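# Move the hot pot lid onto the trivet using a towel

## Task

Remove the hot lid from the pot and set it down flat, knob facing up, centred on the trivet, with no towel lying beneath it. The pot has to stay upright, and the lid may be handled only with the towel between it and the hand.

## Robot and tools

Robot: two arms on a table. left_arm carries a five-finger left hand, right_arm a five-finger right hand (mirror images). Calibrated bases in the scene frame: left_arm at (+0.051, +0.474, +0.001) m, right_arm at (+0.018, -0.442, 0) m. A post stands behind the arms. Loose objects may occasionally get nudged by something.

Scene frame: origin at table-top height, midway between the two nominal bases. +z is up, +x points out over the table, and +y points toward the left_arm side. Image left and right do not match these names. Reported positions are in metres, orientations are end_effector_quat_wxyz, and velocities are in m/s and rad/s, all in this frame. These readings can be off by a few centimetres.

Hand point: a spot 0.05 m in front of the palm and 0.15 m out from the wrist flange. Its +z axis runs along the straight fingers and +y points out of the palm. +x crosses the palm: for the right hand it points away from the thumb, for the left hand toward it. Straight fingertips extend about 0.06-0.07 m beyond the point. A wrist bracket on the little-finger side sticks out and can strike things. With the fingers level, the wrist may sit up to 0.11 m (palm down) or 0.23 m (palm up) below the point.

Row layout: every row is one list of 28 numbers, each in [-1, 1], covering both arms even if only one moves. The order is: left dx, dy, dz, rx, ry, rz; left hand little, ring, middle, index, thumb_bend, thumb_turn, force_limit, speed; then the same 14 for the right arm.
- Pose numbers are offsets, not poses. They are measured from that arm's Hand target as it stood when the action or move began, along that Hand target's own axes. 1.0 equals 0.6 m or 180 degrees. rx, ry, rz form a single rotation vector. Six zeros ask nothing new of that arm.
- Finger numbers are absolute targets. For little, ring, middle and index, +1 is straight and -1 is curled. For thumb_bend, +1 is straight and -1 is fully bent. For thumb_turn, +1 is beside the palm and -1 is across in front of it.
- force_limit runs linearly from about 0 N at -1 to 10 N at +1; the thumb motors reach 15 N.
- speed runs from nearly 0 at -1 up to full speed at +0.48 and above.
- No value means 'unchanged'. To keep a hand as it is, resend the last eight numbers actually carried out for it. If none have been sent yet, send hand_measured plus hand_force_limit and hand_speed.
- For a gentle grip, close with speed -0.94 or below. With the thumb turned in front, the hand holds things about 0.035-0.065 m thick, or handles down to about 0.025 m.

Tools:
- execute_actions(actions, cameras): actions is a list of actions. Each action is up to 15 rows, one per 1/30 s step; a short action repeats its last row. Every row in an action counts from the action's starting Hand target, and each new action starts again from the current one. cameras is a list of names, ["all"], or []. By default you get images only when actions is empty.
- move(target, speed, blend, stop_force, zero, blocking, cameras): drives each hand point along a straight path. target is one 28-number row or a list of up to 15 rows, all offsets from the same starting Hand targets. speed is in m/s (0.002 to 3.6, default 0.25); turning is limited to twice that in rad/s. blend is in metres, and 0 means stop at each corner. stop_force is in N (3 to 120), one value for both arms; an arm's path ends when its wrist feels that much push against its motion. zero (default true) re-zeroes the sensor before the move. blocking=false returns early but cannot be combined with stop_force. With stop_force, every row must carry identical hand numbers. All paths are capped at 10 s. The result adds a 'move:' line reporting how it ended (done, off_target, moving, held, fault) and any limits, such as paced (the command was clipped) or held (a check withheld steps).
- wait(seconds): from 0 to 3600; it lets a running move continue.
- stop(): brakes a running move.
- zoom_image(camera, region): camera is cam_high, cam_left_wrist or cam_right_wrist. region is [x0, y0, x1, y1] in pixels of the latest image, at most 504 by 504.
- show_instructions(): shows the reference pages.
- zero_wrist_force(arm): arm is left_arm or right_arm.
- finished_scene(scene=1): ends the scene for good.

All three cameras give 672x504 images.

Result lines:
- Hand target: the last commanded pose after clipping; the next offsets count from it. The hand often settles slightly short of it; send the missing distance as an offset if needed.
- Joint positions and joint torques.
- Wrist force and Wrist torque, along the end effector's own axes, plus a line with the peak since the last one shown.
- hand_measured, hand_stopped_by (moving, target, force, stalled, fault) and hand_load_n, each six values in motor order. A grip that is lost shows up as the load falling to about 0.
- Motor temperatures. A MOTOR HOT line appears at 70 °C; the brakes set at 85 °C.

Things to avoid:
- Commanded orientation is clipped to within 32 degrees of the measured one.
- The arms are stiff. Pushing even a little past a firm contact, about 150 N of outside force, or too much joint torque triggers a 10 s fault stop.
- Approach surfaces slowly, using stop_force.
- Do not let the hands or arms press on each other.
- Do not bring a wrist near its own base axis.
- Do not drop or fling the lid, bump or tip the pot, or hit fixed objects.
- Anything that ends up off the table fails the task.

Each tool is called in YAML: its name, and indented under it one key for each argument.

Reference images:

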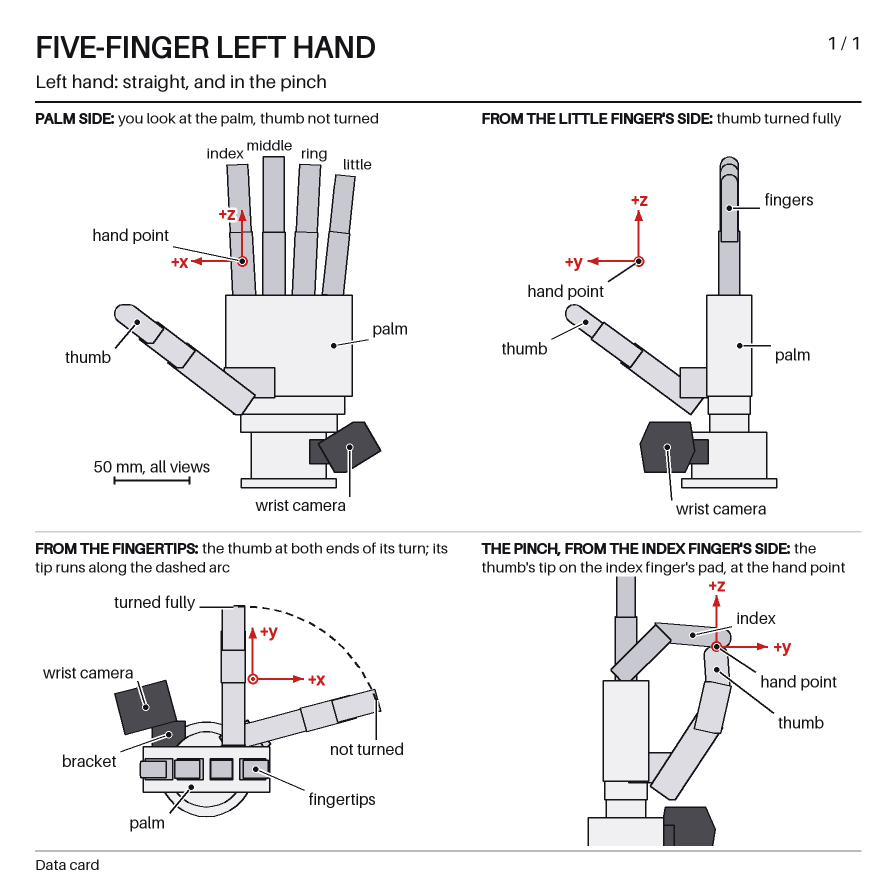

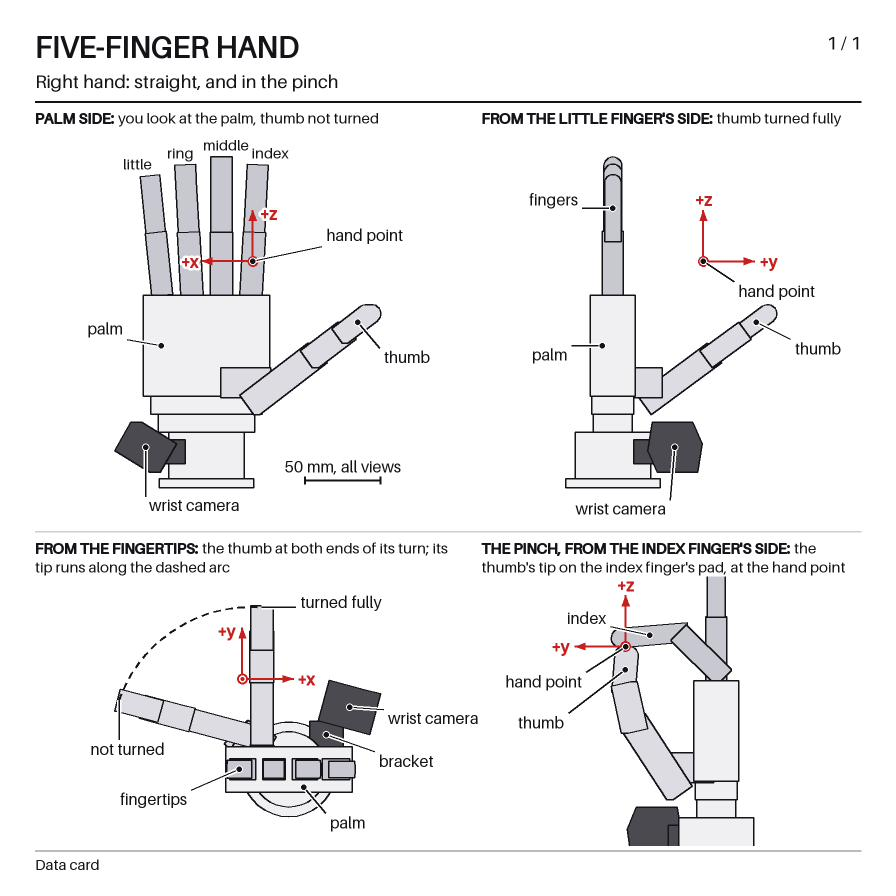

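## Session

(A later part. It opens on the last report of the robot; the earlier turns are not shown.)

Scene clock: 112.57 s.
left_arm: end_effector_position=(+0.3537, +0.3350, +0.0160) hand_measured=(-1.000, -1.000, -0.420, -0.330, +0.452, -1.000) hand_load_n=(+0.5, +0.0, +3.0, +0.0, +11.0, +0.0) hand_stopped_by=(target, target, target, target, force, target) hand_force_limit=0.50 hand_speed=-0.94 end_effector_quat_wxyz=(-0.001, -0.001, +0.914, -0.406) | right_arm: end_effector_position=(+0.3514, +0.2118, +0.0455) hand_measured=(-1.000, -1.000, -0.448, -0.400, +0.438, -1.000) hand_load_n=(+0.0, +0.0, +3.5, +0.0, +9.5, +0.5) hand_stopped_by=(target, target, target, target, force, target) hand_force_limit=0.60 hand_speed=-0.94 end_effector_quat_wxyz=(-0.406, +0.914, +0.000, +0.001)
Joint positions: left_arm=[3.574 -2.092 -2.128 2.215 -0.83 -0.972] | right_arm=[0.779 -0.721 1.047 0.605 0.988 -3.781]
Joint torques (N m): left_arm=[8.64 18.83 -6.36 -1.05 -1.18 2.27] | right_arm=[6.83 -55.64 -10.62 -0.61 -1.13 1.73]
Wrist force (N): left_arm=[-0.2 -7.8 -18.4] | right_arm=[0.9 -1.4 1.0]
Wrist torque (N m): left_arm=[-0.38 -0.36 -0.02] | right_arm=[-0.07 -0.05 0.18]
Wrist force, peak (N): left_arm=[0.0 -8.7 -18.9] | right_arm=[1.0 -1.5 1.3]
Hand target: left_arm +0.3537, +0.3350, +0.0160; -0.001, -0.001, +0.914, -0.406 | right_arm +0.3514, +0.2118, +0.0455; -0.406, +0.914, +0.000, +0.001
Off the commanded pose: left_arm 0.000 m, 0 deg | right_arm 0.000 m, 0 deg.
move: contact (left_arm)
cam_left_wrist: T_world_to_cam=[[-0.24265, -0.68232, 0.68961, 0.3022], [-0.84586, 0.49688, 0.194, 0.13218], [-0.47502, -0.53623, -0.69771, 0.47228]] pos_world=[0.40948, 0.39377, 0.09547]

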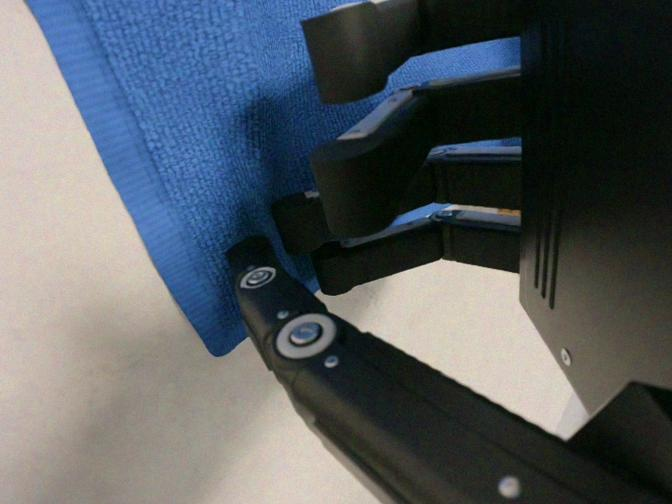

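move:
  target: [0,-0.0012,-0.0011,0,0,0,-1,-1,-0.45,-0.4,0.2,-1,0.6,-0.94,0,0,0,0,0,0,-1,-1,-0.45,-0.4,0.2,-1,0.6,-0.94]
  speed: 0.003
  cameras: ["cam_left_wrist"]

move:
  target: [0,-0.0372,-0.0335,0,0,0,-1,-1,-0.45,-0.4,0.2,-1,0.6,-0.94,0,0,0,0,0,0,-1,-1,-0.45,-0.4,0.2,-1,0.6,-0.94]
  speed: 0.03
  cameras: ["cam_left_wrist"]

Scene clock: 113.80 s.
left_arm: end_effector_position=(+0.3537, +0.3350, +0.0170) hand_measured=(-1.000, -1.000, -0.448, -0.400, +0.450, -1.000) hand_load_n=(+0.0, +0.0, +5.5, +0.0, +11.0, +0.0) hand_stopped_by=(target, target, target, target, force, target) hand_force_limit=0.60 hand_speed=-0.94 end_effector_quat_wxyz=(-0.001, -0.001, +0.914, -0.406) | right_arm: end_effector_position=(+0.3514, +0.2118, +0.0455) hand_measured=(-1.000, -1.000, -0.448, -0.400, +0.438, -1.000) hand_load_n=(+0.0, +0.0, +3.5, +0.0, +9.5, +0.5) hand_stopped_by=(target, target, target, target, force, target) hand_force_limit=0.60 hand_speed=-0.94 end_effector_quat_wxyz=(-0.406, +0.914, +0.000, +0.001)
Joint positions: left_arm=[3.574 -2.089 -2.128 2.212 -0.83 -0.972] | right_arm=[0.779 -0.721 1.047 0.605 0.988 -3.781]
Joint torques (N m): left_arm=[11.53 33.78 18.67 -2.07 -1.04 2.55] | right_arm=[6.29 -56.23 -10.1 -0.55 -1.07 2.15]
Wrist force (N): left_arm=[-1.6 -1.2 -6.0] | right_arm=[1.0 -1.2 0.9]
Wrist torque (N m): left_arm=[-0.05 0.01 -0.15] | right_arm=[-0.04 -0.08 0.19]
Wrist force, peak (N): left_arm=[-0.6 -8.4 -18.6] | right_arm=[1.0 -1.4 1.2]
Hand target: left_arm +0.3537, +0.3350, +0.0170; -0.001, -0.001, +0.914, -0.406 | right_arm +0.3514, +0.2118, +0.0455; -0.406, +0.914, +0.000, +0.001
Off the commanded pose: left_arm 0.000 m, 0 deg | right_arm 0.000 m, 0 deg.
move: done
cam_left_wrist: T_world_to_cam=[[-0.24257, -0.68224, 0.68972, 0.30144], [-0.84583, 0.49691, 0.19404, 0.13196], [-0.47511, -0.53632, -0.69759, 0.47303]] pos_world=[0.40948, 0.39377, 0.09647]

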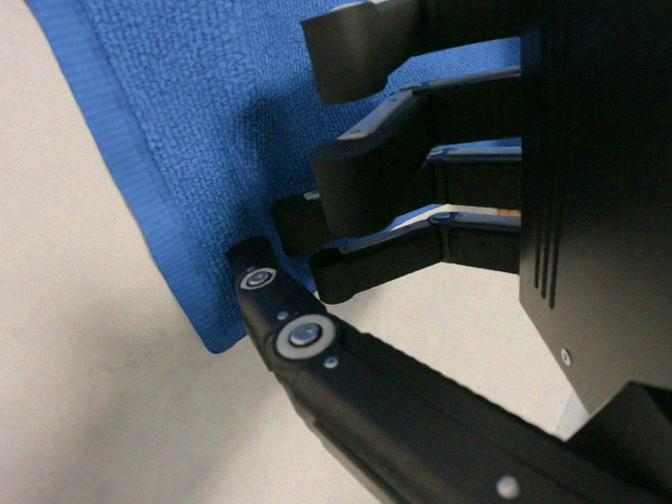

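Scene clock: 115.10 s.
left_arm: end_effector_position=(+0.3539, +0.3350, +0.0471) hand_measured=(-1.000, -1.000, -0.448, -0.400, +0.450, -1.000) hand_load_n=(+0.0, +0.0, +5.5, +0.0, +10.5, +0.5) hand_stopped_by=(target, target, target, target, force, target) hand_force_limit=0.60 hand_speed=-0.94 end_effector_quat_wxyz=(-0.001, -0.001, +0.914, -0.406) | right_arm: end_effector_position=(+0.3514, +0.2118, +0.0455) hand_measured=(-1.000, -1.000, -0.448, -0.400, +0.438, -1.000) hand_load_n=(+0.0, +0.0, +3.5, +0.0, +9.5, +1.0) hand_stopped_by=(target, target, target, target, force, target) hand_force_limit=0.60 hand_speed=-0.94 end_effector_quat_wxyz=(-0.406, +0.914, +0.000, +0.001)
Joint positions: left_arm=[3.574 -2.018 -2.119 2.133 -0.83 -0.973] | right_arm=[0.779 -0.721 1.047 0.605 0.988 -3.781]
Joint torques (N m): left_arm=[-11.39 13.77 12.83 -1.36 2.72 -1.53] | right_arm=[6.73 -57.46 -10.89 -0.51 -1.05 2.26]
Wrist force (N): left_arm=[-1.1 2.2 -0.5] | right_arm=[1.1 -0.9 1.0]
Wrist torque (N m): left_arm=[0.17 0.09 -0.26] | right_arm=[-0.01 -0.08 0.21]
Wrist force, peak (N): left_arm=[-1.5 -1.1 -6.0] | right_arm=[1.3 -0.9 1.1]
Hand target: left_arm +0.3538, +0.3350, +0.0470; -0.001, -0.001, +0.914, -0.406 | right_arm +0.3514, +0.2118, +0.0455; -0.406, +0.914, +0.000, +0.001
Off the commanded pose: left_arm 0.000 m, 0 deg | right_arm 0.000 m, 0 deg.
move: done
cam_left_wrist: T_world_to_cam=[[-0.24281, -0.68243, 0.68944, 0.28091], [-0.84592, 0.49683, 0.19386, 0.1263], [-0.47483, -0.53614, -0.69792, 0.49393]] pos_world=[0.40958, 0.39377, 0.12657]

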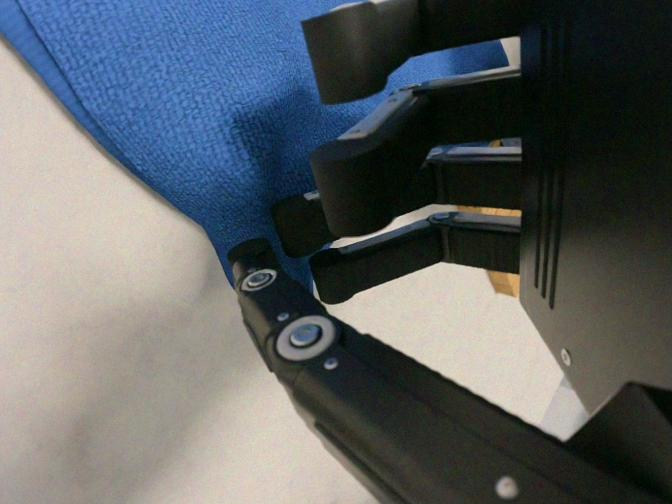

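move:
  target: [0,-0.421,-0.379,0,0,0,-1,-1,-0.45,-0.4,0.2,-1,0.6,-0.94,0,-0.421,-0.379,0,0,0,-1,-1,-0.45,-0.4,0.2,-1,0.6,-0.94]
  speed: 0.12
  cameras: ["all"]

Scene clock: 121.73 s.
left_arm: end_effector_position=(+0.3544, +0.3347, +0.3869) hand_measured=(-1.000, -1.000, -0.448, -0.400, +0.450, -1.000) hand_load_n=(+0.0, +0.0, +5.0, +0.0, +10.5, +1.0) hand_stopped_by=(target, target, target, target, force, target) hand_force_limit=0.60 hand_speed=-0.94 end_effector_quat_wxyz=(-0.001, -0.001, +0.914, -0.406) | right_arm: end_effector_position=(+0.3504, +0.2111, +0.3846) hand_measured=(-1.000, -1.000, -0.448, -0.400, +0.438, -1.000) hand_load_n=(+0.0, +0.0, +3.5, +0.0, +9.5, +0.5) hand_stopped_by=(target, target, target, target, force, target) hand_force_limit=0.60 hand_speed=-0.94 end_effector_quat_wxyz=(-0.452, +0.892, -0.011, +0.026)
Joint positions: left_arm=[3.573 -1.587 -1.633 1.217 -0.829 -0.975] | right_arm=[0.768 -0.659 0.035 1.422 0.969 -3.714]
Joint torques (N m): left_arm=[-5.22 4.15 23.94 -4.12 -0.69 2.3] | right_arm=[10.88 -48.72 -4.43 2.72 0.74 -1.46]
Wrist force (N): left_arm=[-1.1 2.0 -0.4] | right_arm=[1.0 -1.1 1.1]
Wrist torque (N m): left_arm=[0.11 0.14 -0.20] | right_arm=[-0.03 -0.02 0.26]
Wrist force, peak (N): left_arm=[-1.1 3.2 0.6] | right_arm=[0.6 0.4 2.1]
Hand target: left_arm +0.3545, +0.3347, +0.3869; -0.001, -0.001, +0.914, -0.406 | right_arm +0.3509, +0.2121, +0.3853; -0.406, +0.914, +0.000, +0.001
Off the commanded pose: left_arm 0.000 m, 0 deg | right_arm 0.001 m, 7 deg.
elbow stopped short (right arm): the move would have taken joint 3 (elbow) straighter than the controller allows.
elbow read too straight (right arm): the controller reads joint 3 (elbow) straighter than it allows; while it does, the hand can move without a command.
move: off_target (right_arm)
cam_left_wrist: T_world_to_cam=[[-0.24271, -0.68229, 0.68962, 0.0464], [-0.84584, 0.49693, 0.19395, 0.06097], [-0.47502, -0.53624, -0.69771, 0.73123]] pos_world=[0.41018, 0.39347, 0.46637]
cam_right_wrist: T_world_to_cam=[[0.2262, -0.58655, -0.77768, 0.34605], [-0.84714, -0.51255, 0.14018, 0.34543], [-0.48082, 0.6271, -0.61283, 0.38062]] pos_world=[0.39737, 0.14134, 0.45395]

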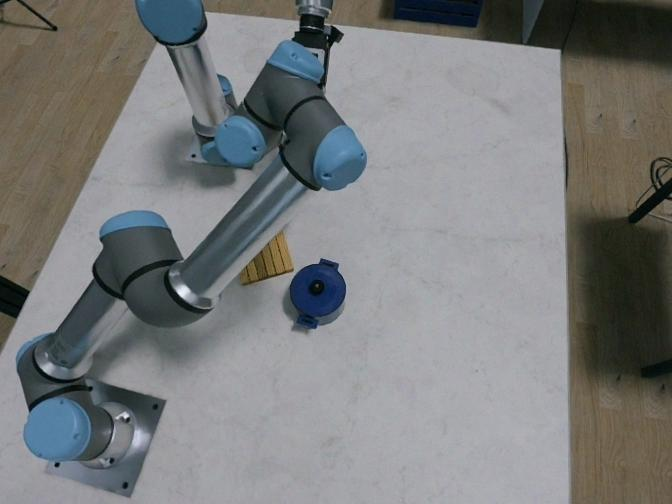

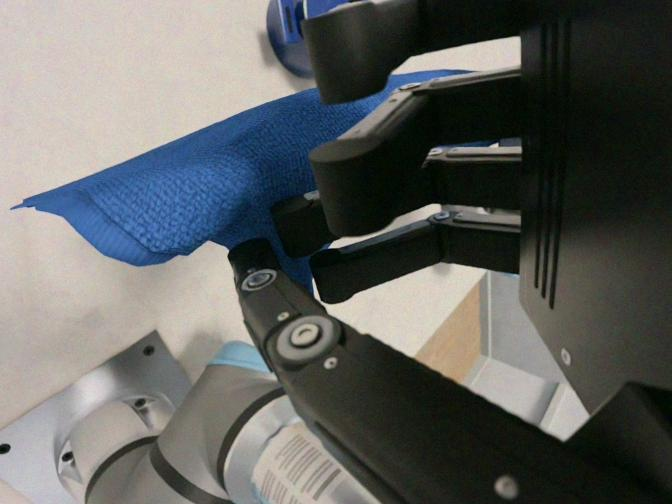

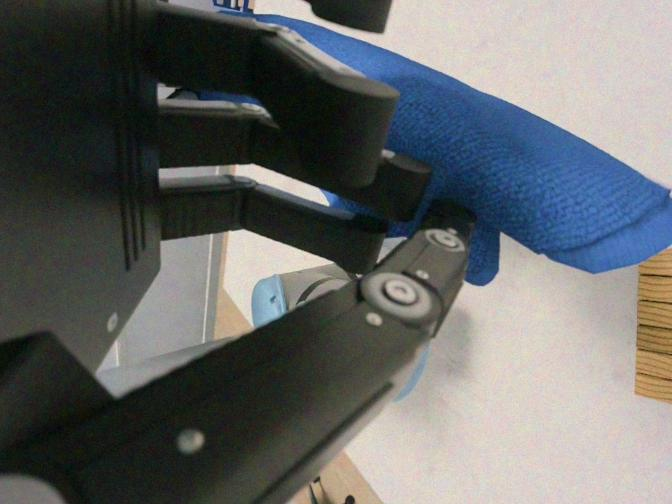

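move:
  target:
    - [-0.2,-0.0981,0.109,0,0,0,-1,-1,-0.45,-0.4,0.2,-1,0.6,-0.94,0.2,0.0981,-0.109,0,0,0,-1,-1,-0.45,-0.4,0.2,-1,0.6,-0.94]
    - [-0.332,-0.3264,0.3625,0,0,0,-1,-1,-0.45,-0.4,0.2,-1,0.6,-0.94,0.334,0.327,-0.3632,0,0,0,-1,-1,-0.45,-0.4,0.2,-1,0.6,-0.94]
  speed: 0.1
  blend: 0.03
  cameras: ["all"]

Scene clock: 127.40 s.
left_arm: end_effector_position=(+0.5529, +0.0430, +0.3856) hand_measured=(-1.000, -1.000, -0.448, -0.400, +0.450, -1.000) hand_load_n=(+0.0, +0.0, +5.5, +0.0, +10.5, +0.5) hand_stopped_by=(target, target, target, target, force, target) hand_force_limit=0.60 hand_speed=-0.94 end_effector_quat_wxyz=(+0.015, -0.005, +0.906, -0.422) | right_arm: end_effector_position=(+0.5505, -0.0816, +0.3851) hand_measured=(-1.000, -1.000, -0.448, -0.400, +0.438, -1.000) hand_load_n=(-0.5, +0.5, +3.5, +0.0, +9.5, +0.5) hand_stopped_by=(target, target, target, target, force, target) hand_force_limit=0.60 hand_speed=-0.94 end_effector_quat_wxyz=(-0.413, +0.911, -0.001, +0.007)
Joint positions: left_arm=[2.885 -2.522 -0.035 1.325 -0.751 -1.991] | right_arm=[0.182 -0.601 0.035 1.963 0.733 -4.495]
Joint torques (N m): left_arm=[11.42 40.37 20.39 -0.9 2.72 -0.52] | right_arm=[6.02 -65.61 -4.99 2.1 -0.09 -1.54]
Wrist force (N): left_arm=[-1.0 2.0 -0.4] | right_arm=[1.1 -1.1 1.4]
Wrist torque (N m): left_arm=[0.16 0.12 -0.42] | right_arm=[-0.06 -0.09 0.14]
Wrist force, peak (N): left_arm=[-1.4 2.6 -0.4] | right_arm=[1.4 -1.4 1.5]
Hand target: left_arm +0.5540, +0.0423, +0.3863; -0.001, -0.001, +0.914, -0.406 | right_arm +0.5514, -0.0811, +0.3858; -0.406, +0.914, +0.000, +0.001
Off the commanded pose: left_arm 0.001 m, 3 deg | right_arm 0.001 m, 1 deg.
elbow stopped short (right arm): the move would have taken joint 3 (elbow) straighter than the controller allows.
elbow stopped short (left arm): the move would have taken joint 3 (elbow) straighter than the controller allows.
move: off_target (left_arm)
cam_left_wrist: T_world_to_cam=[[-0.2463, -0.6634, 0.70657, -0.10895], [-0.86018, 0.48553, 0.15602, 0.39715], [-0.44656, -0.56935, -0.69023, 0.65097]] pos_world=[0.60549, 0.10552, 0.46434]
cam_right_wrist: T_world_to_cam=[[0.2253, -0.64493, -0.73028, 0.107], [-0.82524, -0.52475, 0.20883, 0.32519], [-0.51789, 0.55561, -0.65045, 0.68973]] pos_world=[0.60146, -0.14357, 0.45886]

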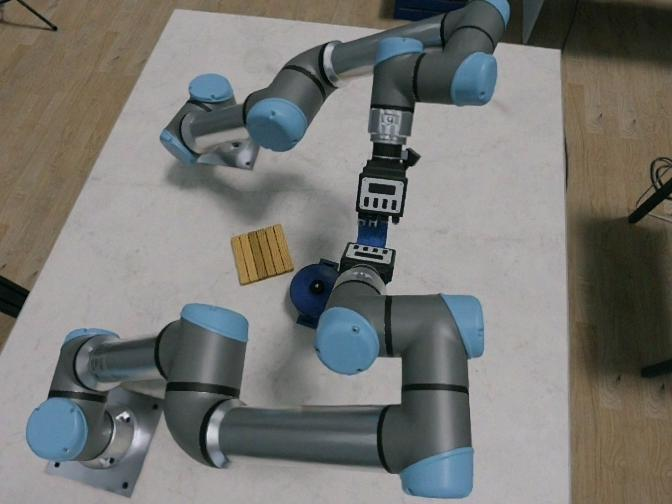

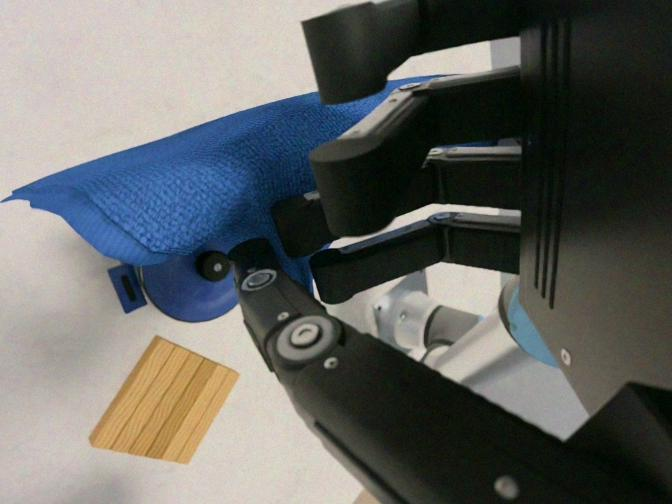

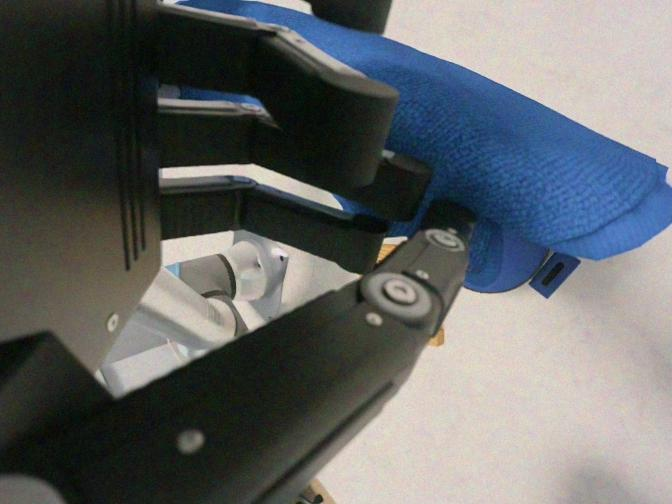

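move:
  target: [0,0.1313,0.1182,0,0,0,-1,-1,-0.45,-0.4,0.2,-1,0.6,-0.94,0,0.1313,0.1182,0,0,0,-1,-1,-0.45,-0.4,0.2,-1,0.6,-0.94]
  speed: 0.08
  cameras: ["all"]

Scene clock: 129.83 s.
left_arm: end_effector_position=(+0.5537, +0.0423, +0.2804) hand_measured=(-1.000, -1.000, -0.448, -0.400, +0.450, -1.000) hand_load_n=(+0.0, +0.5, +5.5, +0.0, +10.5, +1.0) hand_stopped_by=(target, target, target, target, force, target) hand_force_limit=0.60 hand_speed=-0.94 end_effector_quat_wxyz=(-0.001, -0.001, +0.914, -0.406) | right_arm: end_effector_position=(+0.5515, -0.0812, +0.2800) hand_measured=(-1.000, -1.000, -0.448, -0.400, +0.438, -1.000) hand_load_n=(+0.0, +0.0, +3.5, +0.0, +9.0, +1.0) hand_stopped_by=(target, target, target, target, force, target) hand_force_limit=0.60 hand_speed=-0.94 end_effector_quat_wxyz=(-0.406, +0.914, +0.000, +0.001)
Joint positions: left_arm=[2.875 -2.35 -0.651 1.716 -0.773 -1.964] | right_arm=[0.187 -0.796 0.689 1.521 0.745 -4.503]
Joint torques (N m): left_arm=[2.12 54.12 25.71 -1.65 3.35 -2.32] | right_arm=[3.05 -51.34 -13.61 2.64 -2.06 2.37]
Wrist force (N): left_arm=[-0.9 1.5 -0.1] | right_arm=[1.0 -1.1 1.3]
Wrist torque (N m): left_arm=[0.08 0.10 -0.38] | right_arm=[-0.04 -0.08 0.26]
Wrist force, peak (N): left_arm=[-1.0 2.4 0.9] | right_arm=[1.5 -1.5 1.1]
Hand target: left_arm +0.5538, +0.0424, +0.2803; -0.001, -0.001, +0.914, -0.406 | right_arm +0.5515, -0.0812, +0.2798; -0.406, +0.914, +0.000, +0.001
Off the commanded pose: left_arm 0.000 m, 0 deg | right_arm 0.000 m, 0 deg.
move: done
cam_left_wrist: T_world_to_cam=[[-0.24273, -0.68231, 0.68959, -0.03126], [-0.84578, 0.497, 0.19405, 0.39542], [-0.47513, -0.53614, -0.69772, 0.59486]] pos_world=[0.60948, 0.10107, 0.35987]
cam_right_wrist: T_world_to_cam=[[0.22308, -0.65319, -0.72358, 0.02889], [-0.81877, -0.52838, 0.22455, 0.33998], [-0.529, 0.54236, -0.65269, 0.62737]] pos_world=[0.6038, -0.14174, 0.35404]

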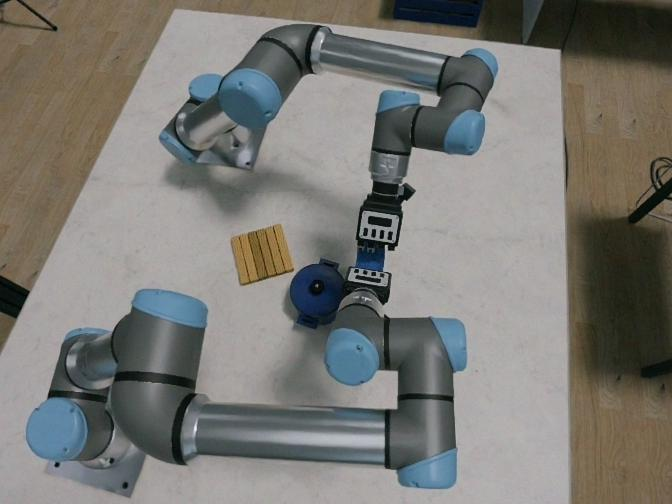

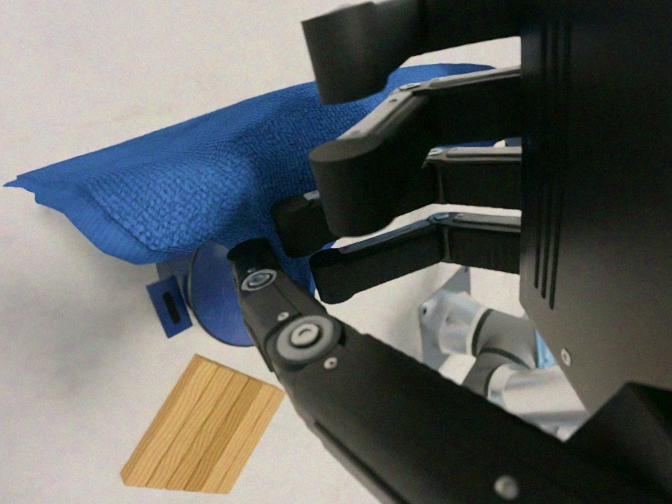

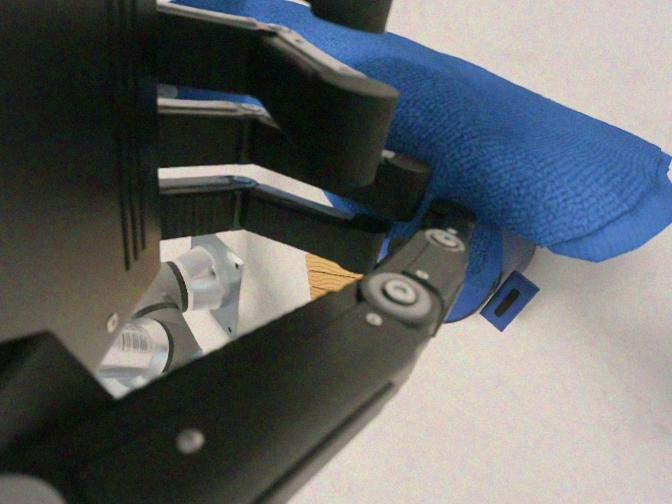

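move:
  target:
    - [0.0767,-0.0062,-0.0056,0,0,0,-1,-1,-0.45,-0.4,0.2,-1,0.6,-0.94,-0.0767,-0.0062,-0.0056,0,0,0,-1,-1,-0.45,-0.4,0.2,-1,0.6,-0.94]
    - [0.1767,0.0248,0.0223,0,0,0,-1,-1,-0.45,-0.4,0.2,-1,0.6,-0.94,-0.1767,0.0248,0.0223,0,0,0,-1,-1,-0.45,-0.4,0.2,-1,0.6,-0.94]
    - [0.26,0.0743,0.0669,0,0,0,-1,-1,-0.45,-0.4,0.2,-1,0.6,-0.94,-0.26,0.0743,0.0669,0,0,0,-1,-1,-0.45,-0.4,0.2,-1,0.6,-0.94]
    - [0.3267,0.1176,0.1059,0,0,0,-1,-1,-0.45,-0.4,0.2,-1,0.6,-0.94,-0.3267,0.1176,0.1059,0,0,0,-1,-1,-0.45,-0.4,0.2,-1,0.6,-0.94]
  speed: 0.07
  blend: 0.02
  cameras: ["all"]

Scene clock: 135.17 s.
left_arm: end_effector_position=(+0.3575, +0.0422, +0.1859) hand_measured=(-1.000, -1.000, -0.448, -0.400, +0.450, -1.000) hand_load_n=(+0.0, +0.0, +5.5, +0.0, +10.5, +1.0) hand_stopped_by=(target, target, target, target, force, target) hand_force_limit=0.60 hand_speed=-0.94 end_effector_quat_wxyz=(-0.001, -0.001, +0.914, -0.406) | right_arm: end_effector_position=(+0.3556, -0.0812, +0.1847) hand_measured=(-1.000, -1.000, -0.448, -0.400, +0.438, -1.000) hand_load_n=(+0.0, +0.0, +3.5, +0.0, +9.5, +0.5) hand_stopped_by=(target, target, target, target, force, target) hand_force_limit=0.60 hand_speed=-0.94 end_effector_quat_wxyz=(-0.406, +0.914, +0.000, +0.001)
Joint positions: left_arm=[2.748 -1.913 -1.556 2.303 -0.816 -2.132] | right_arm=[0.256 -1.241 1.619 0.964 0.758 -4.403]
Joint torques (N m): left_arm=[12.11 18.73 24.27 -1.34 3.28 2.44] | right_arm=[-13.45 -18.58 -13.66 3.38 -1.51 -2.1]
Wrist force (N): left_arm=[-1.3 1.7 0.4] | right_arm=[1.0 -1.3 0.8]
Wrist torque (N m): left_arm=[-0.01 0.23 -0.28] | right_arm=[-0.04 -0.04 0.14]
Wrist force, peak (N): left_arm=[-2.1 1.9 0.0] | right_arm=[2.0 -0.8 1.2]
Hand target: left_arm +0.3576, +0.0422, +0.1858; -0.001, -0.001, +0.914, -0.406 | right_arm +0.3556, -0.0813, +0.1846; -0.406, +0.914, +0.000, +0.001
Off the commanded pose: left_arm 0.000 m, 0 deg | right_arm 0.000 m, 0 deg.
move: done
cam_left_wrist: T_world_to_cam=[[-0.24268, -0.68236, 0.68956, -0.01379], [-0.84583, 0.49691, 0.19404, 0.2479], [-0.47505, -0.53616, -0.69775, 0.43563]] pos_world=[0.41328, 0.10097, 0.26537]
cam_right_wrist: T_world_to_cam=[[0.22314, -0.65316, -0.7236, 0.0037], [-0.81876, -0.52843, 0.22451, 0.20096], [-0.529, 0.54235, -0.65269, 0.4616]] pos_world=[0.4079, -0.14174, 0.25884]

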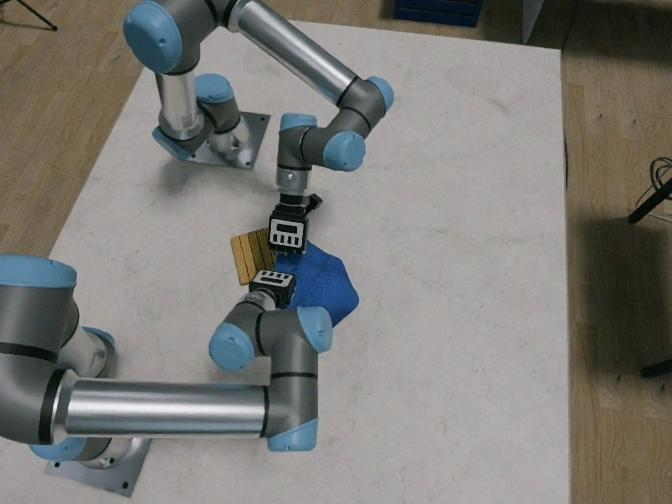

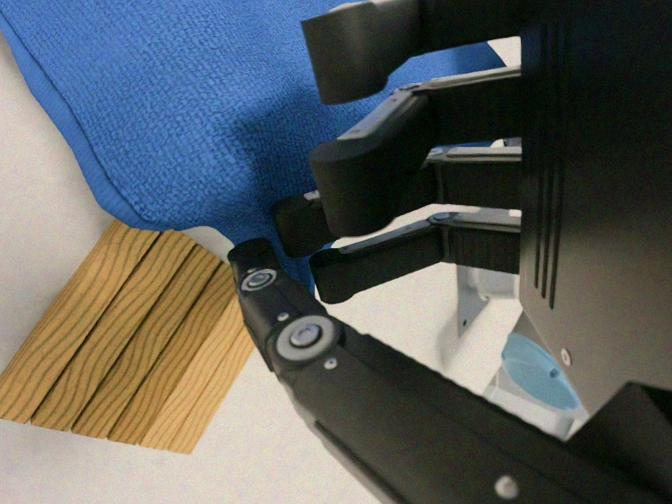

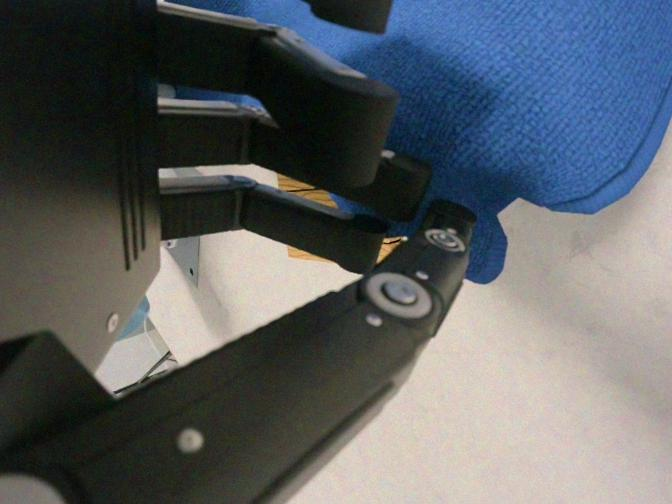

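move:
  target: [0.0367,0.0681,0.0613,0,0,0,-1,-1,-0.45,-0.4,0.2,-1,0.6,-0.94,-0.0367,0.0681,0.0613,0,0,0,-1,-1,-0.45,-0.4,0.2,-1,0.6,-0.94]
  speed: 0.06
  cameras: ["all"]

zoom_image:
  camera: "cam_high"
  region: [220, 200, 400, 350]

Scene clock: 137.33 s.
left_arm: end_effector_position=(+0.3353, +0.0422, +0.1307) hand_measured=(-1.000, -1.000, -0.448, -0.400, +0.450, -1.000) hand_load_n=(+0.5, +0.0, +5.5, +0.0, +10.5, +0.5) hand_stopped_by=(target, target, target, target, force, target) hand_force_limit=0.60 hand_speed=-0.94 end_effector_quat_wxyz=(-0.001, -0.001, +0.914, -0.406) | right_arm: end_effector_position=(+0.3336, -0.0813, +0.1295) hand_measured=(-1.000, -1.000, -0.448, -0.400, +0.438, -1.000) hand_load_n=(+0.0, +0.0, +3.5, +0.0, +9.5, +0.5) hand_stopped_by=(target, target, target, target, force, target) hand_force_limit=0.60 hand_speed=-0.94 end_effector_quat_wxyz=(-0.406, +0.914, +0.000, +0.000)
Joint positions: left_arm=[2.727 -1.923 -1.69 2.465 -0.824 -2.158] | right_arm=[0.268 -1.228 1.754 0.804 0.761 -4.387]
Joint torques (N m): left_arm=[12 42.68 29.58 -1.67 1.59 2.33] | right_arm=[-2.59 -42.53 -20.19 3.36 -0.46 -1.01]
Wrist force (N): left_arm=[-1.2 1.8 -0.1] | right_arm=[1.0 -1.5 0.6]
Wrist torque (N m): left_arm=[0.05 0.16 -0.24] | right_arm=[-0.06 -0.02 0.11]
Wrist force, peak (N): left_arm=[-1.2 2.4 0.1] | right_arm=[1.5 -1.5 0.7]
Hand target: left_arm +0.3355, +0.0422, +0.1308; -0.001, -0.001, +0.914, -0.406 | right_arm +0.3337, -0.0813, +0.1296; -0.406, +0.914, +0.000, +0.001
Off the commanded pose: left_arm 0.000 m, 0 deg | right_arm 0.000 m, 0 deg.
move: done
cam_left_wrist: T_world_to_cam=[[-0.24237, -0.68246, 0.68957, 0.01877], [-0.84571, 0.49691, 0.19454, 0.23968], [-0.47542, -0.53602, -0.6976, 0.38667]] pos_world=[0.39108, 0.10097, 0.21017]
cam_right_wrist: T_world_to_cam=[[0.22269, -0.65326, -0.72365, -0.03123], [-0.8187, -0.52832, 0.22498, 0.19518], [-0.52929, 0.54234, -0.65247, 0.41405]] pos_world=[0.38589, -0.14184, 0.20364]

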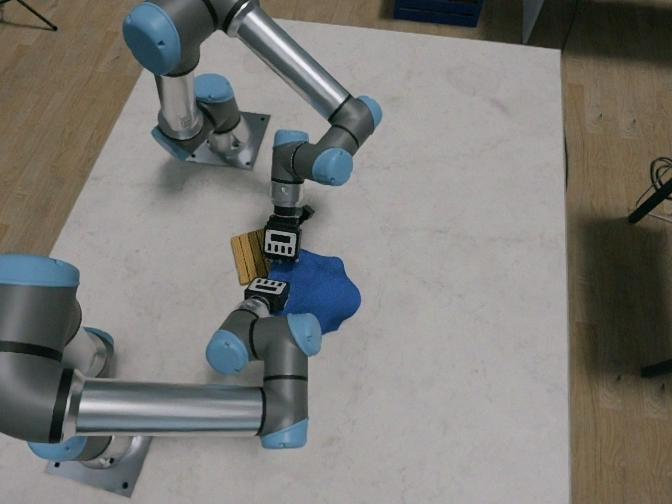

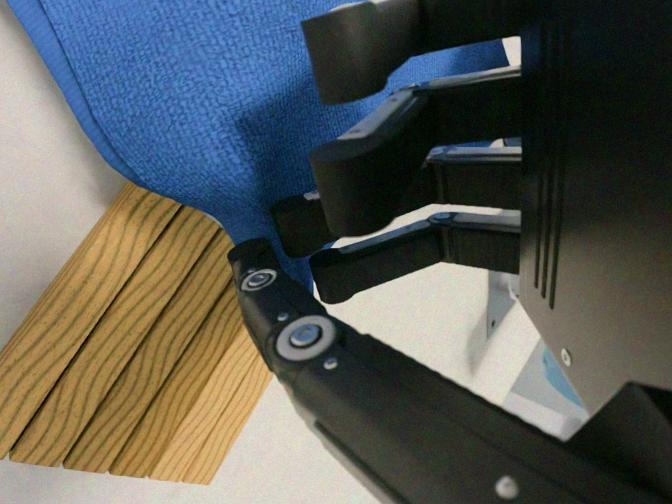

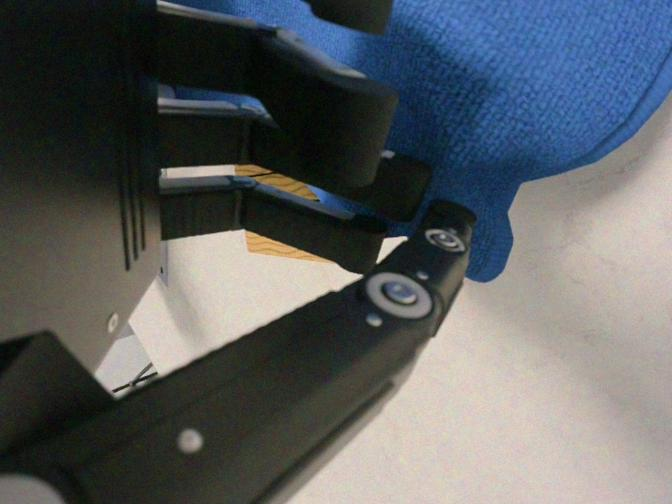

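Scaled by 2.800.

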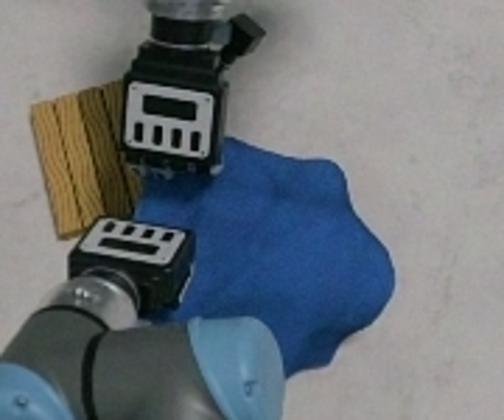

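move:
  target: [0,0,0,0,0,0,-1,-1,-0.1,0.1,0.9,-1,0.6,-0.6,0,0,0,0,0,0,-1,-1,-0.1,0.1,0.9,-1,0.6,-0.6]
  speed: 0.06

move:
  target: [0,-0.1238,-0.1115,0,0,0,-1,-1,-0.1,0.1,0.9,-1,0.6,-0.6,0,-0.1238,-0.1115,0,0,0,-1,-1,-0.1,0.1,0.9,-1,0.6,-0.6]
  speed: 0.06
  cameras: ["all"]

Scene clock: 139.50 s.
left_arm: end_effector_position=(+0.3355, +0.0422, +0.1308) hand_measured=(-1.000, -1.000, -0.100, +0.100, +0.900, -1.000) hand_load_n=(+0.0, +0.0, +0.0, +0.0, +0.0, +0.0) hand_stopped_by=(target, target, target, target, target, target) hand_force_limit=0.60 hand_speed=-0.60 end_effector_quat_wxyz=(-0.001, -0.001, +0.914, -0.406) | right_arm: end_effector_position=(+0.3337, -0.0813, +0.1296) hand_measured=(-1.000, -1.000, -0.100, +0.100, +0.900, -1.000) hand_load_n=(+0.0, +0.0, +0.0, +0.0, +0.0, +0.0) hand_stopped_by=(target, target, target, target, target, target) hand_force_limit=0.60 hand_speed=-0.60 end_effector_quat_wxyz=(-0.406, +0.914, +0.000, +0.001)
Joint positions: left_arm=[2.727 -1.923 -1.69 2.465 -0.824 -2.158] | right_arm=[0.268 -1.228 1.754 0.804 0.761 -4.387]
Joint torques (N m): left_arm=[11.65 42.57 30.97 -1.21 3.11 2.27] | right_arm=[-12.84 -42.94 -24.21 0.6 -1.71 -1.98]
Wrist force (N): left_arm=[-1.0 1.9 -0.4] | right_arm=[1.3 -0.9 0.7]
Wrist torque (N m): left_arm=[0.06 0.13 -0.25] | right_arm=[0.02 -0.07 0.15]
Wrist force, peak (N): left_arm=[-1.3 2.0 -0.5] | right_arm=[1.2 -1.4 1.1]
Hand target: left_arm +0.3355, +0.0422, +0.1308; -0.001, -0.001, +0.914, -0.406 | right_arm +0.3337, -0.0813, +0.1296; -0.406, +0.914, +0.000, +0.001
Off the commanded pose: left_arm 0.000 m, 0 deg | right_arm 0.000 m, 0 deg.
move: done

Scene clock: 141.50 s.
left_arm: end_effector_position=(+0.3357, +0.0421, +0.2309) hand_measured=(-1.000, -1.000, -0.100, +0.100, +0.900, -1.000) hand_load_n=(+0.0, +0.0, +0.0, +0.0, +0.0, +0.0) hand_stopped_by=(target, target, target, target, target, target) hand_force_limit=0.60 hand_speed=-0.60 end_effector_quat_wxyz=(+0.000, -0.001, +0.914, -0.407) | right_arm: end_effector_position=(+0.3335, -0.0813, +0.2297) hand_measured=(-1.000, -1.000, -0.100, +0.100, +0.900, -1.000) hand_load_n=(+0.0, +0.0, +0.0, +0.0, +0.0, +0.0) hand_stopped_by=(target, target, target, target, target, target) hand_force_limit=0.60 hand_speed=-0.60 end_effector_quat_wxyz=(-0.406, +0.914, +0.000, +0.001)
Joint positions: left_arm=[2.727 -1.842 -1.527 2.221 -0.824 -2.158] | right_arm=[0.268 -1.321 1.601 1.049 0.761 -4.386]
Joint torques (N m): left_arm=[11.36 16.75 7.66 -0.6 2.76 2.28] | right_arm=[11.53 -16.01 -6.14 -0.41 0.26 -0.96]
Wrist force (N): left_arm=[-0.9 2.1 0.2] | right_arm=[1.2 -1.1 0.8]
Wrist torque (N m): left_arm=[0.05 0.16 -0.24] | right_arm=[-0.01 -0.08 0.14]
Wrist force, peak (N): left_arm=[-1.3 2.3 0.1] | right_arm=[1.2 -2.0 0.4]
Hand target: left_arm +0.3357, +0.0422, +0.2308; -0.001, -0.001, +0.914, -0.406 | right_arm +0.3335, -0.0813, +0.2296; -0.406, +0.914, +0.000, +0.001
Off the commanded pose: left_arm 0.000 m, 0 deg | right_arm 0.000 m, 0 deg.
move: done
cam_left_wrist: T_world_to_cam=[[-0.24288, -0.68211, 0.68973, -0.05025], [-0.84591, 0.49695, 0.19359, 0.22092], [-0.47482, -0.53643, -0.69771, 0.45661]] pos_world=[0.39148, 0.10088, 0.31047]
cam_right_wrist: T_world_to_cam=[[0.22303, -0.65316, -0.72364, 0.04111], [-0.81892, -0.52823, 0.22439, 0.17286], [-0.5288, 0.54255, -0.65269, 0.47922]] pos_world=[0.3858, -0.14184, 0.30374]

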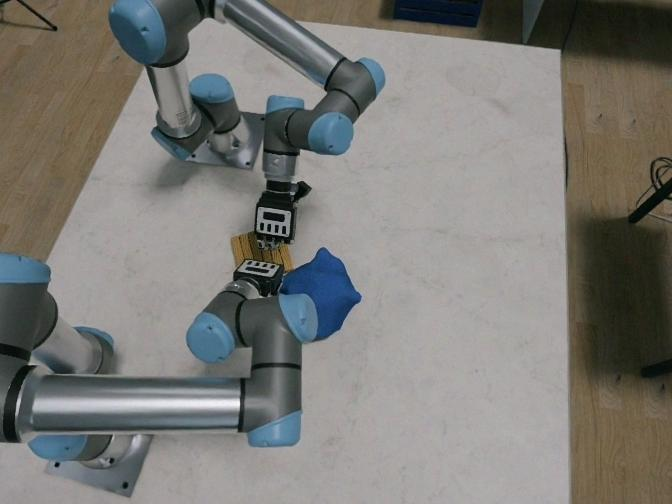

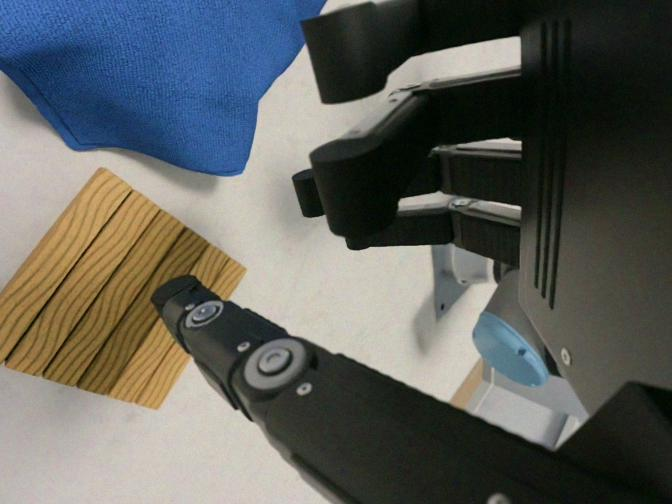

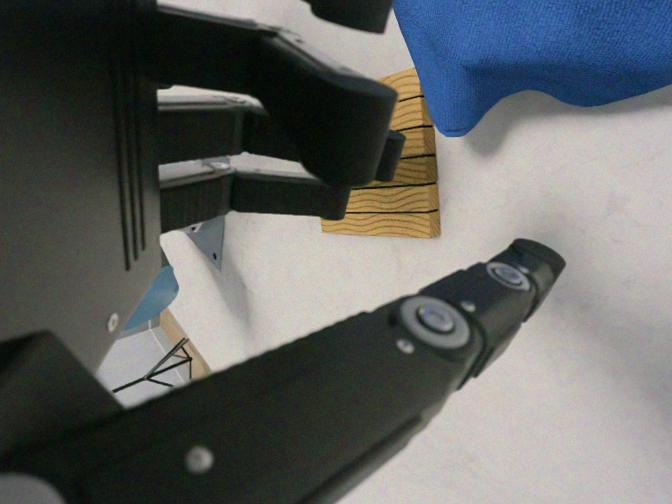

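move:
  target: [0,0.1883,-0.458,0,0,0,-1,-1,-0.1,0.1,0.9,-1,0.6,-0.6,0.381,0.0185,-0.0753,0,0,0,-1,-1,-0.1,0.1,0.9,-1,0.6,-0.6]
  speed: 0.15
  cameras: ["all"]

zoom_image:
  camera: "cam_high"
  region: [220, 200, 400, 350]

Scene clock: 144.67 s.
left_arm: end_effector_position=(+0.3355, +0.3218, +0.3309) hand_measured=(-1.000, -1.000, -0.100, +0.100, +0.900, -1.000) hand_load_n=(+0.0, +0.0, +0.0, +0.0, +0.0, +0.0) hand_stopped_by=(target, target, target, target, target, target) hand_force_limit=0.60 hand_speed=-0.60 end_effector_quat_wxyz=(-0.001, -0.001, +0.914, -0.406) end_effector_velocity=(-0.001, +0.000, +0.000) end_effector_angular_velocity=(-0.002, +0.003, -0.002) | right_arm: end_effector_position=(+0.5621, -0.1223, +0.2519) hand_measured=(-1.000, -1.000, -0.100, +0.100, +0.900, -1.000) hand_load_n=(+0.0, +0.0, +0.0, +0.0, +0.0, +0.0) hand_stopped_by=(target, target, target, target, target, target) hand_force_limit=0.60 hand_speed=-0.60 end_effector_quat_wxyz=(-0.406, +0.914, +0.000, +0.001)
Joint positions: left_arm=[3.559 -1.559 -1.803 1.371 -0.823 -0.991] | right_arm=[0.115 -0.811 0.807 1.496 0.737 -4.608]
Joint velocities: left_arm=[0.001 -0.001 -0.001 -0.005 -0.001 0.005] | right_arm=[within noise]
Joint torques (N m): left_arm=[10.47 3.24 19.34 -4.09 0.79 2.52] | right_arm=[13.18 -44.78 -26.18 1.86 -0.05 2.34]
Wrist force (N): left_arm=[-1.0 2.1 -0.6] | right_arm=[1.0 -1.3 0.9]
Wrist torque (N m): left_arm=[0.13 0.09 -0.18] | right_arm=[-0.05 -0.06 0.21]
Wrist force, peak (N): left_arm=[-1.2 2.8 -1.7] | right_arm=[1.9 -1.1 1.1]
Hand target: left_arm +0.3355, +0.3219, +0.3309; -0.001, -0.001, +0.914, -0.406 | right_arm +0.5621, -0.1222, +0.2519; -0.406, +0.914, +0.000, +0.001
Off the commanded pose: left_arm 0.000 m, 0 deg | right_arm 0.000 m, 0 deg.
move: done
cam_left_wrist: T_world_to_cam=[[-0.24253, -0.68228, 0.68969, 0.0715], [-0.84589, 0.49682, 0.19403, 0.0622], [-0.47503, -0.53634, -0.69762, 0.67623]] pos_world=[0.39118, 0.38057, 0.41037]
cam_right_wrist: T_world_to_cam=[[0.22288, -0.6532, -0.72364, -0.02057], [-0.81883, -0.52826, 0.22465, 0.33322], [-0.52901, 0.54246, -0.6526, 0.63697]] pos_world=[0.6144, -0.18294, 0.32594]

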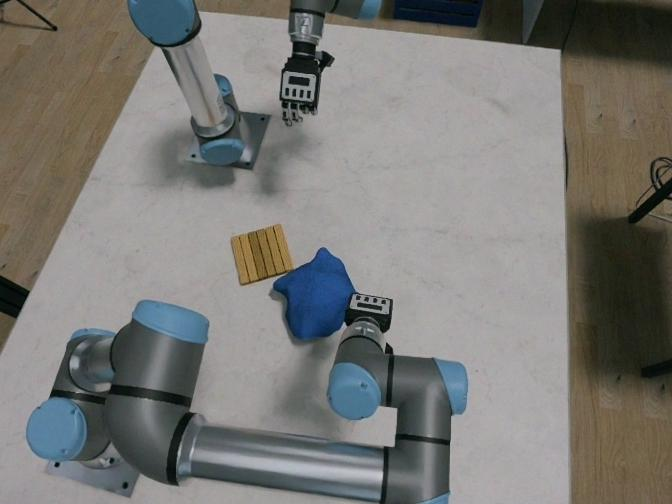

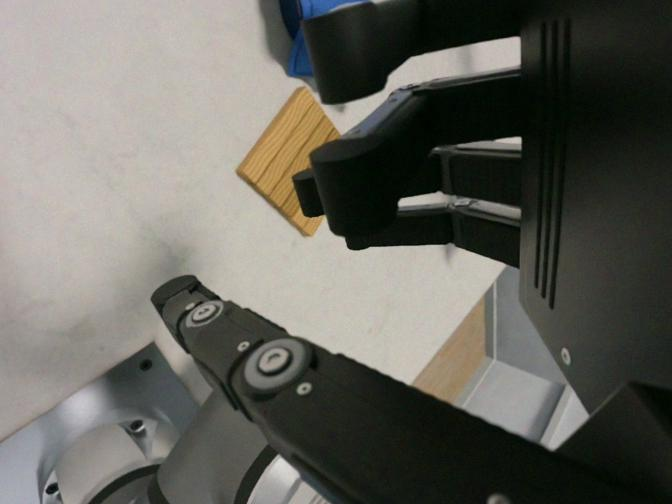

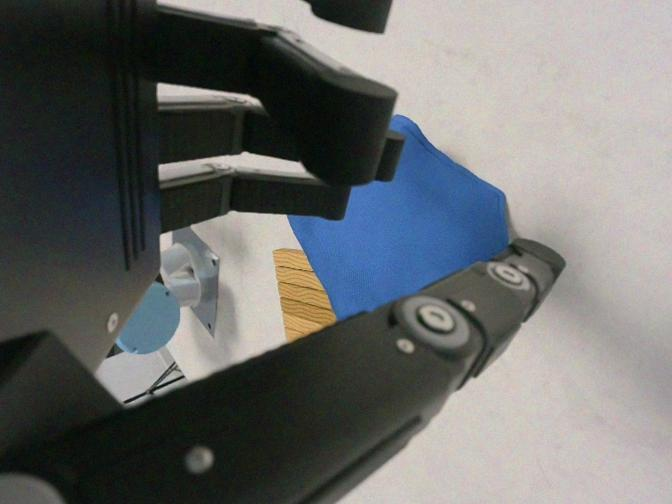

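Scaled by 2.800.

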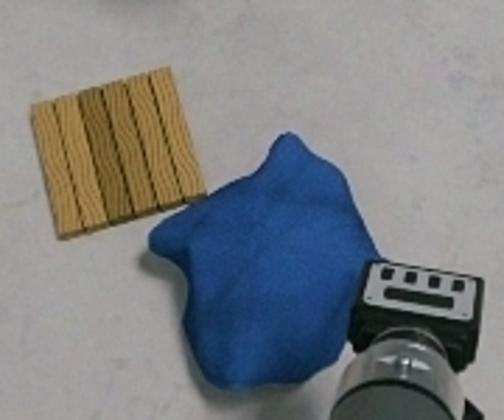

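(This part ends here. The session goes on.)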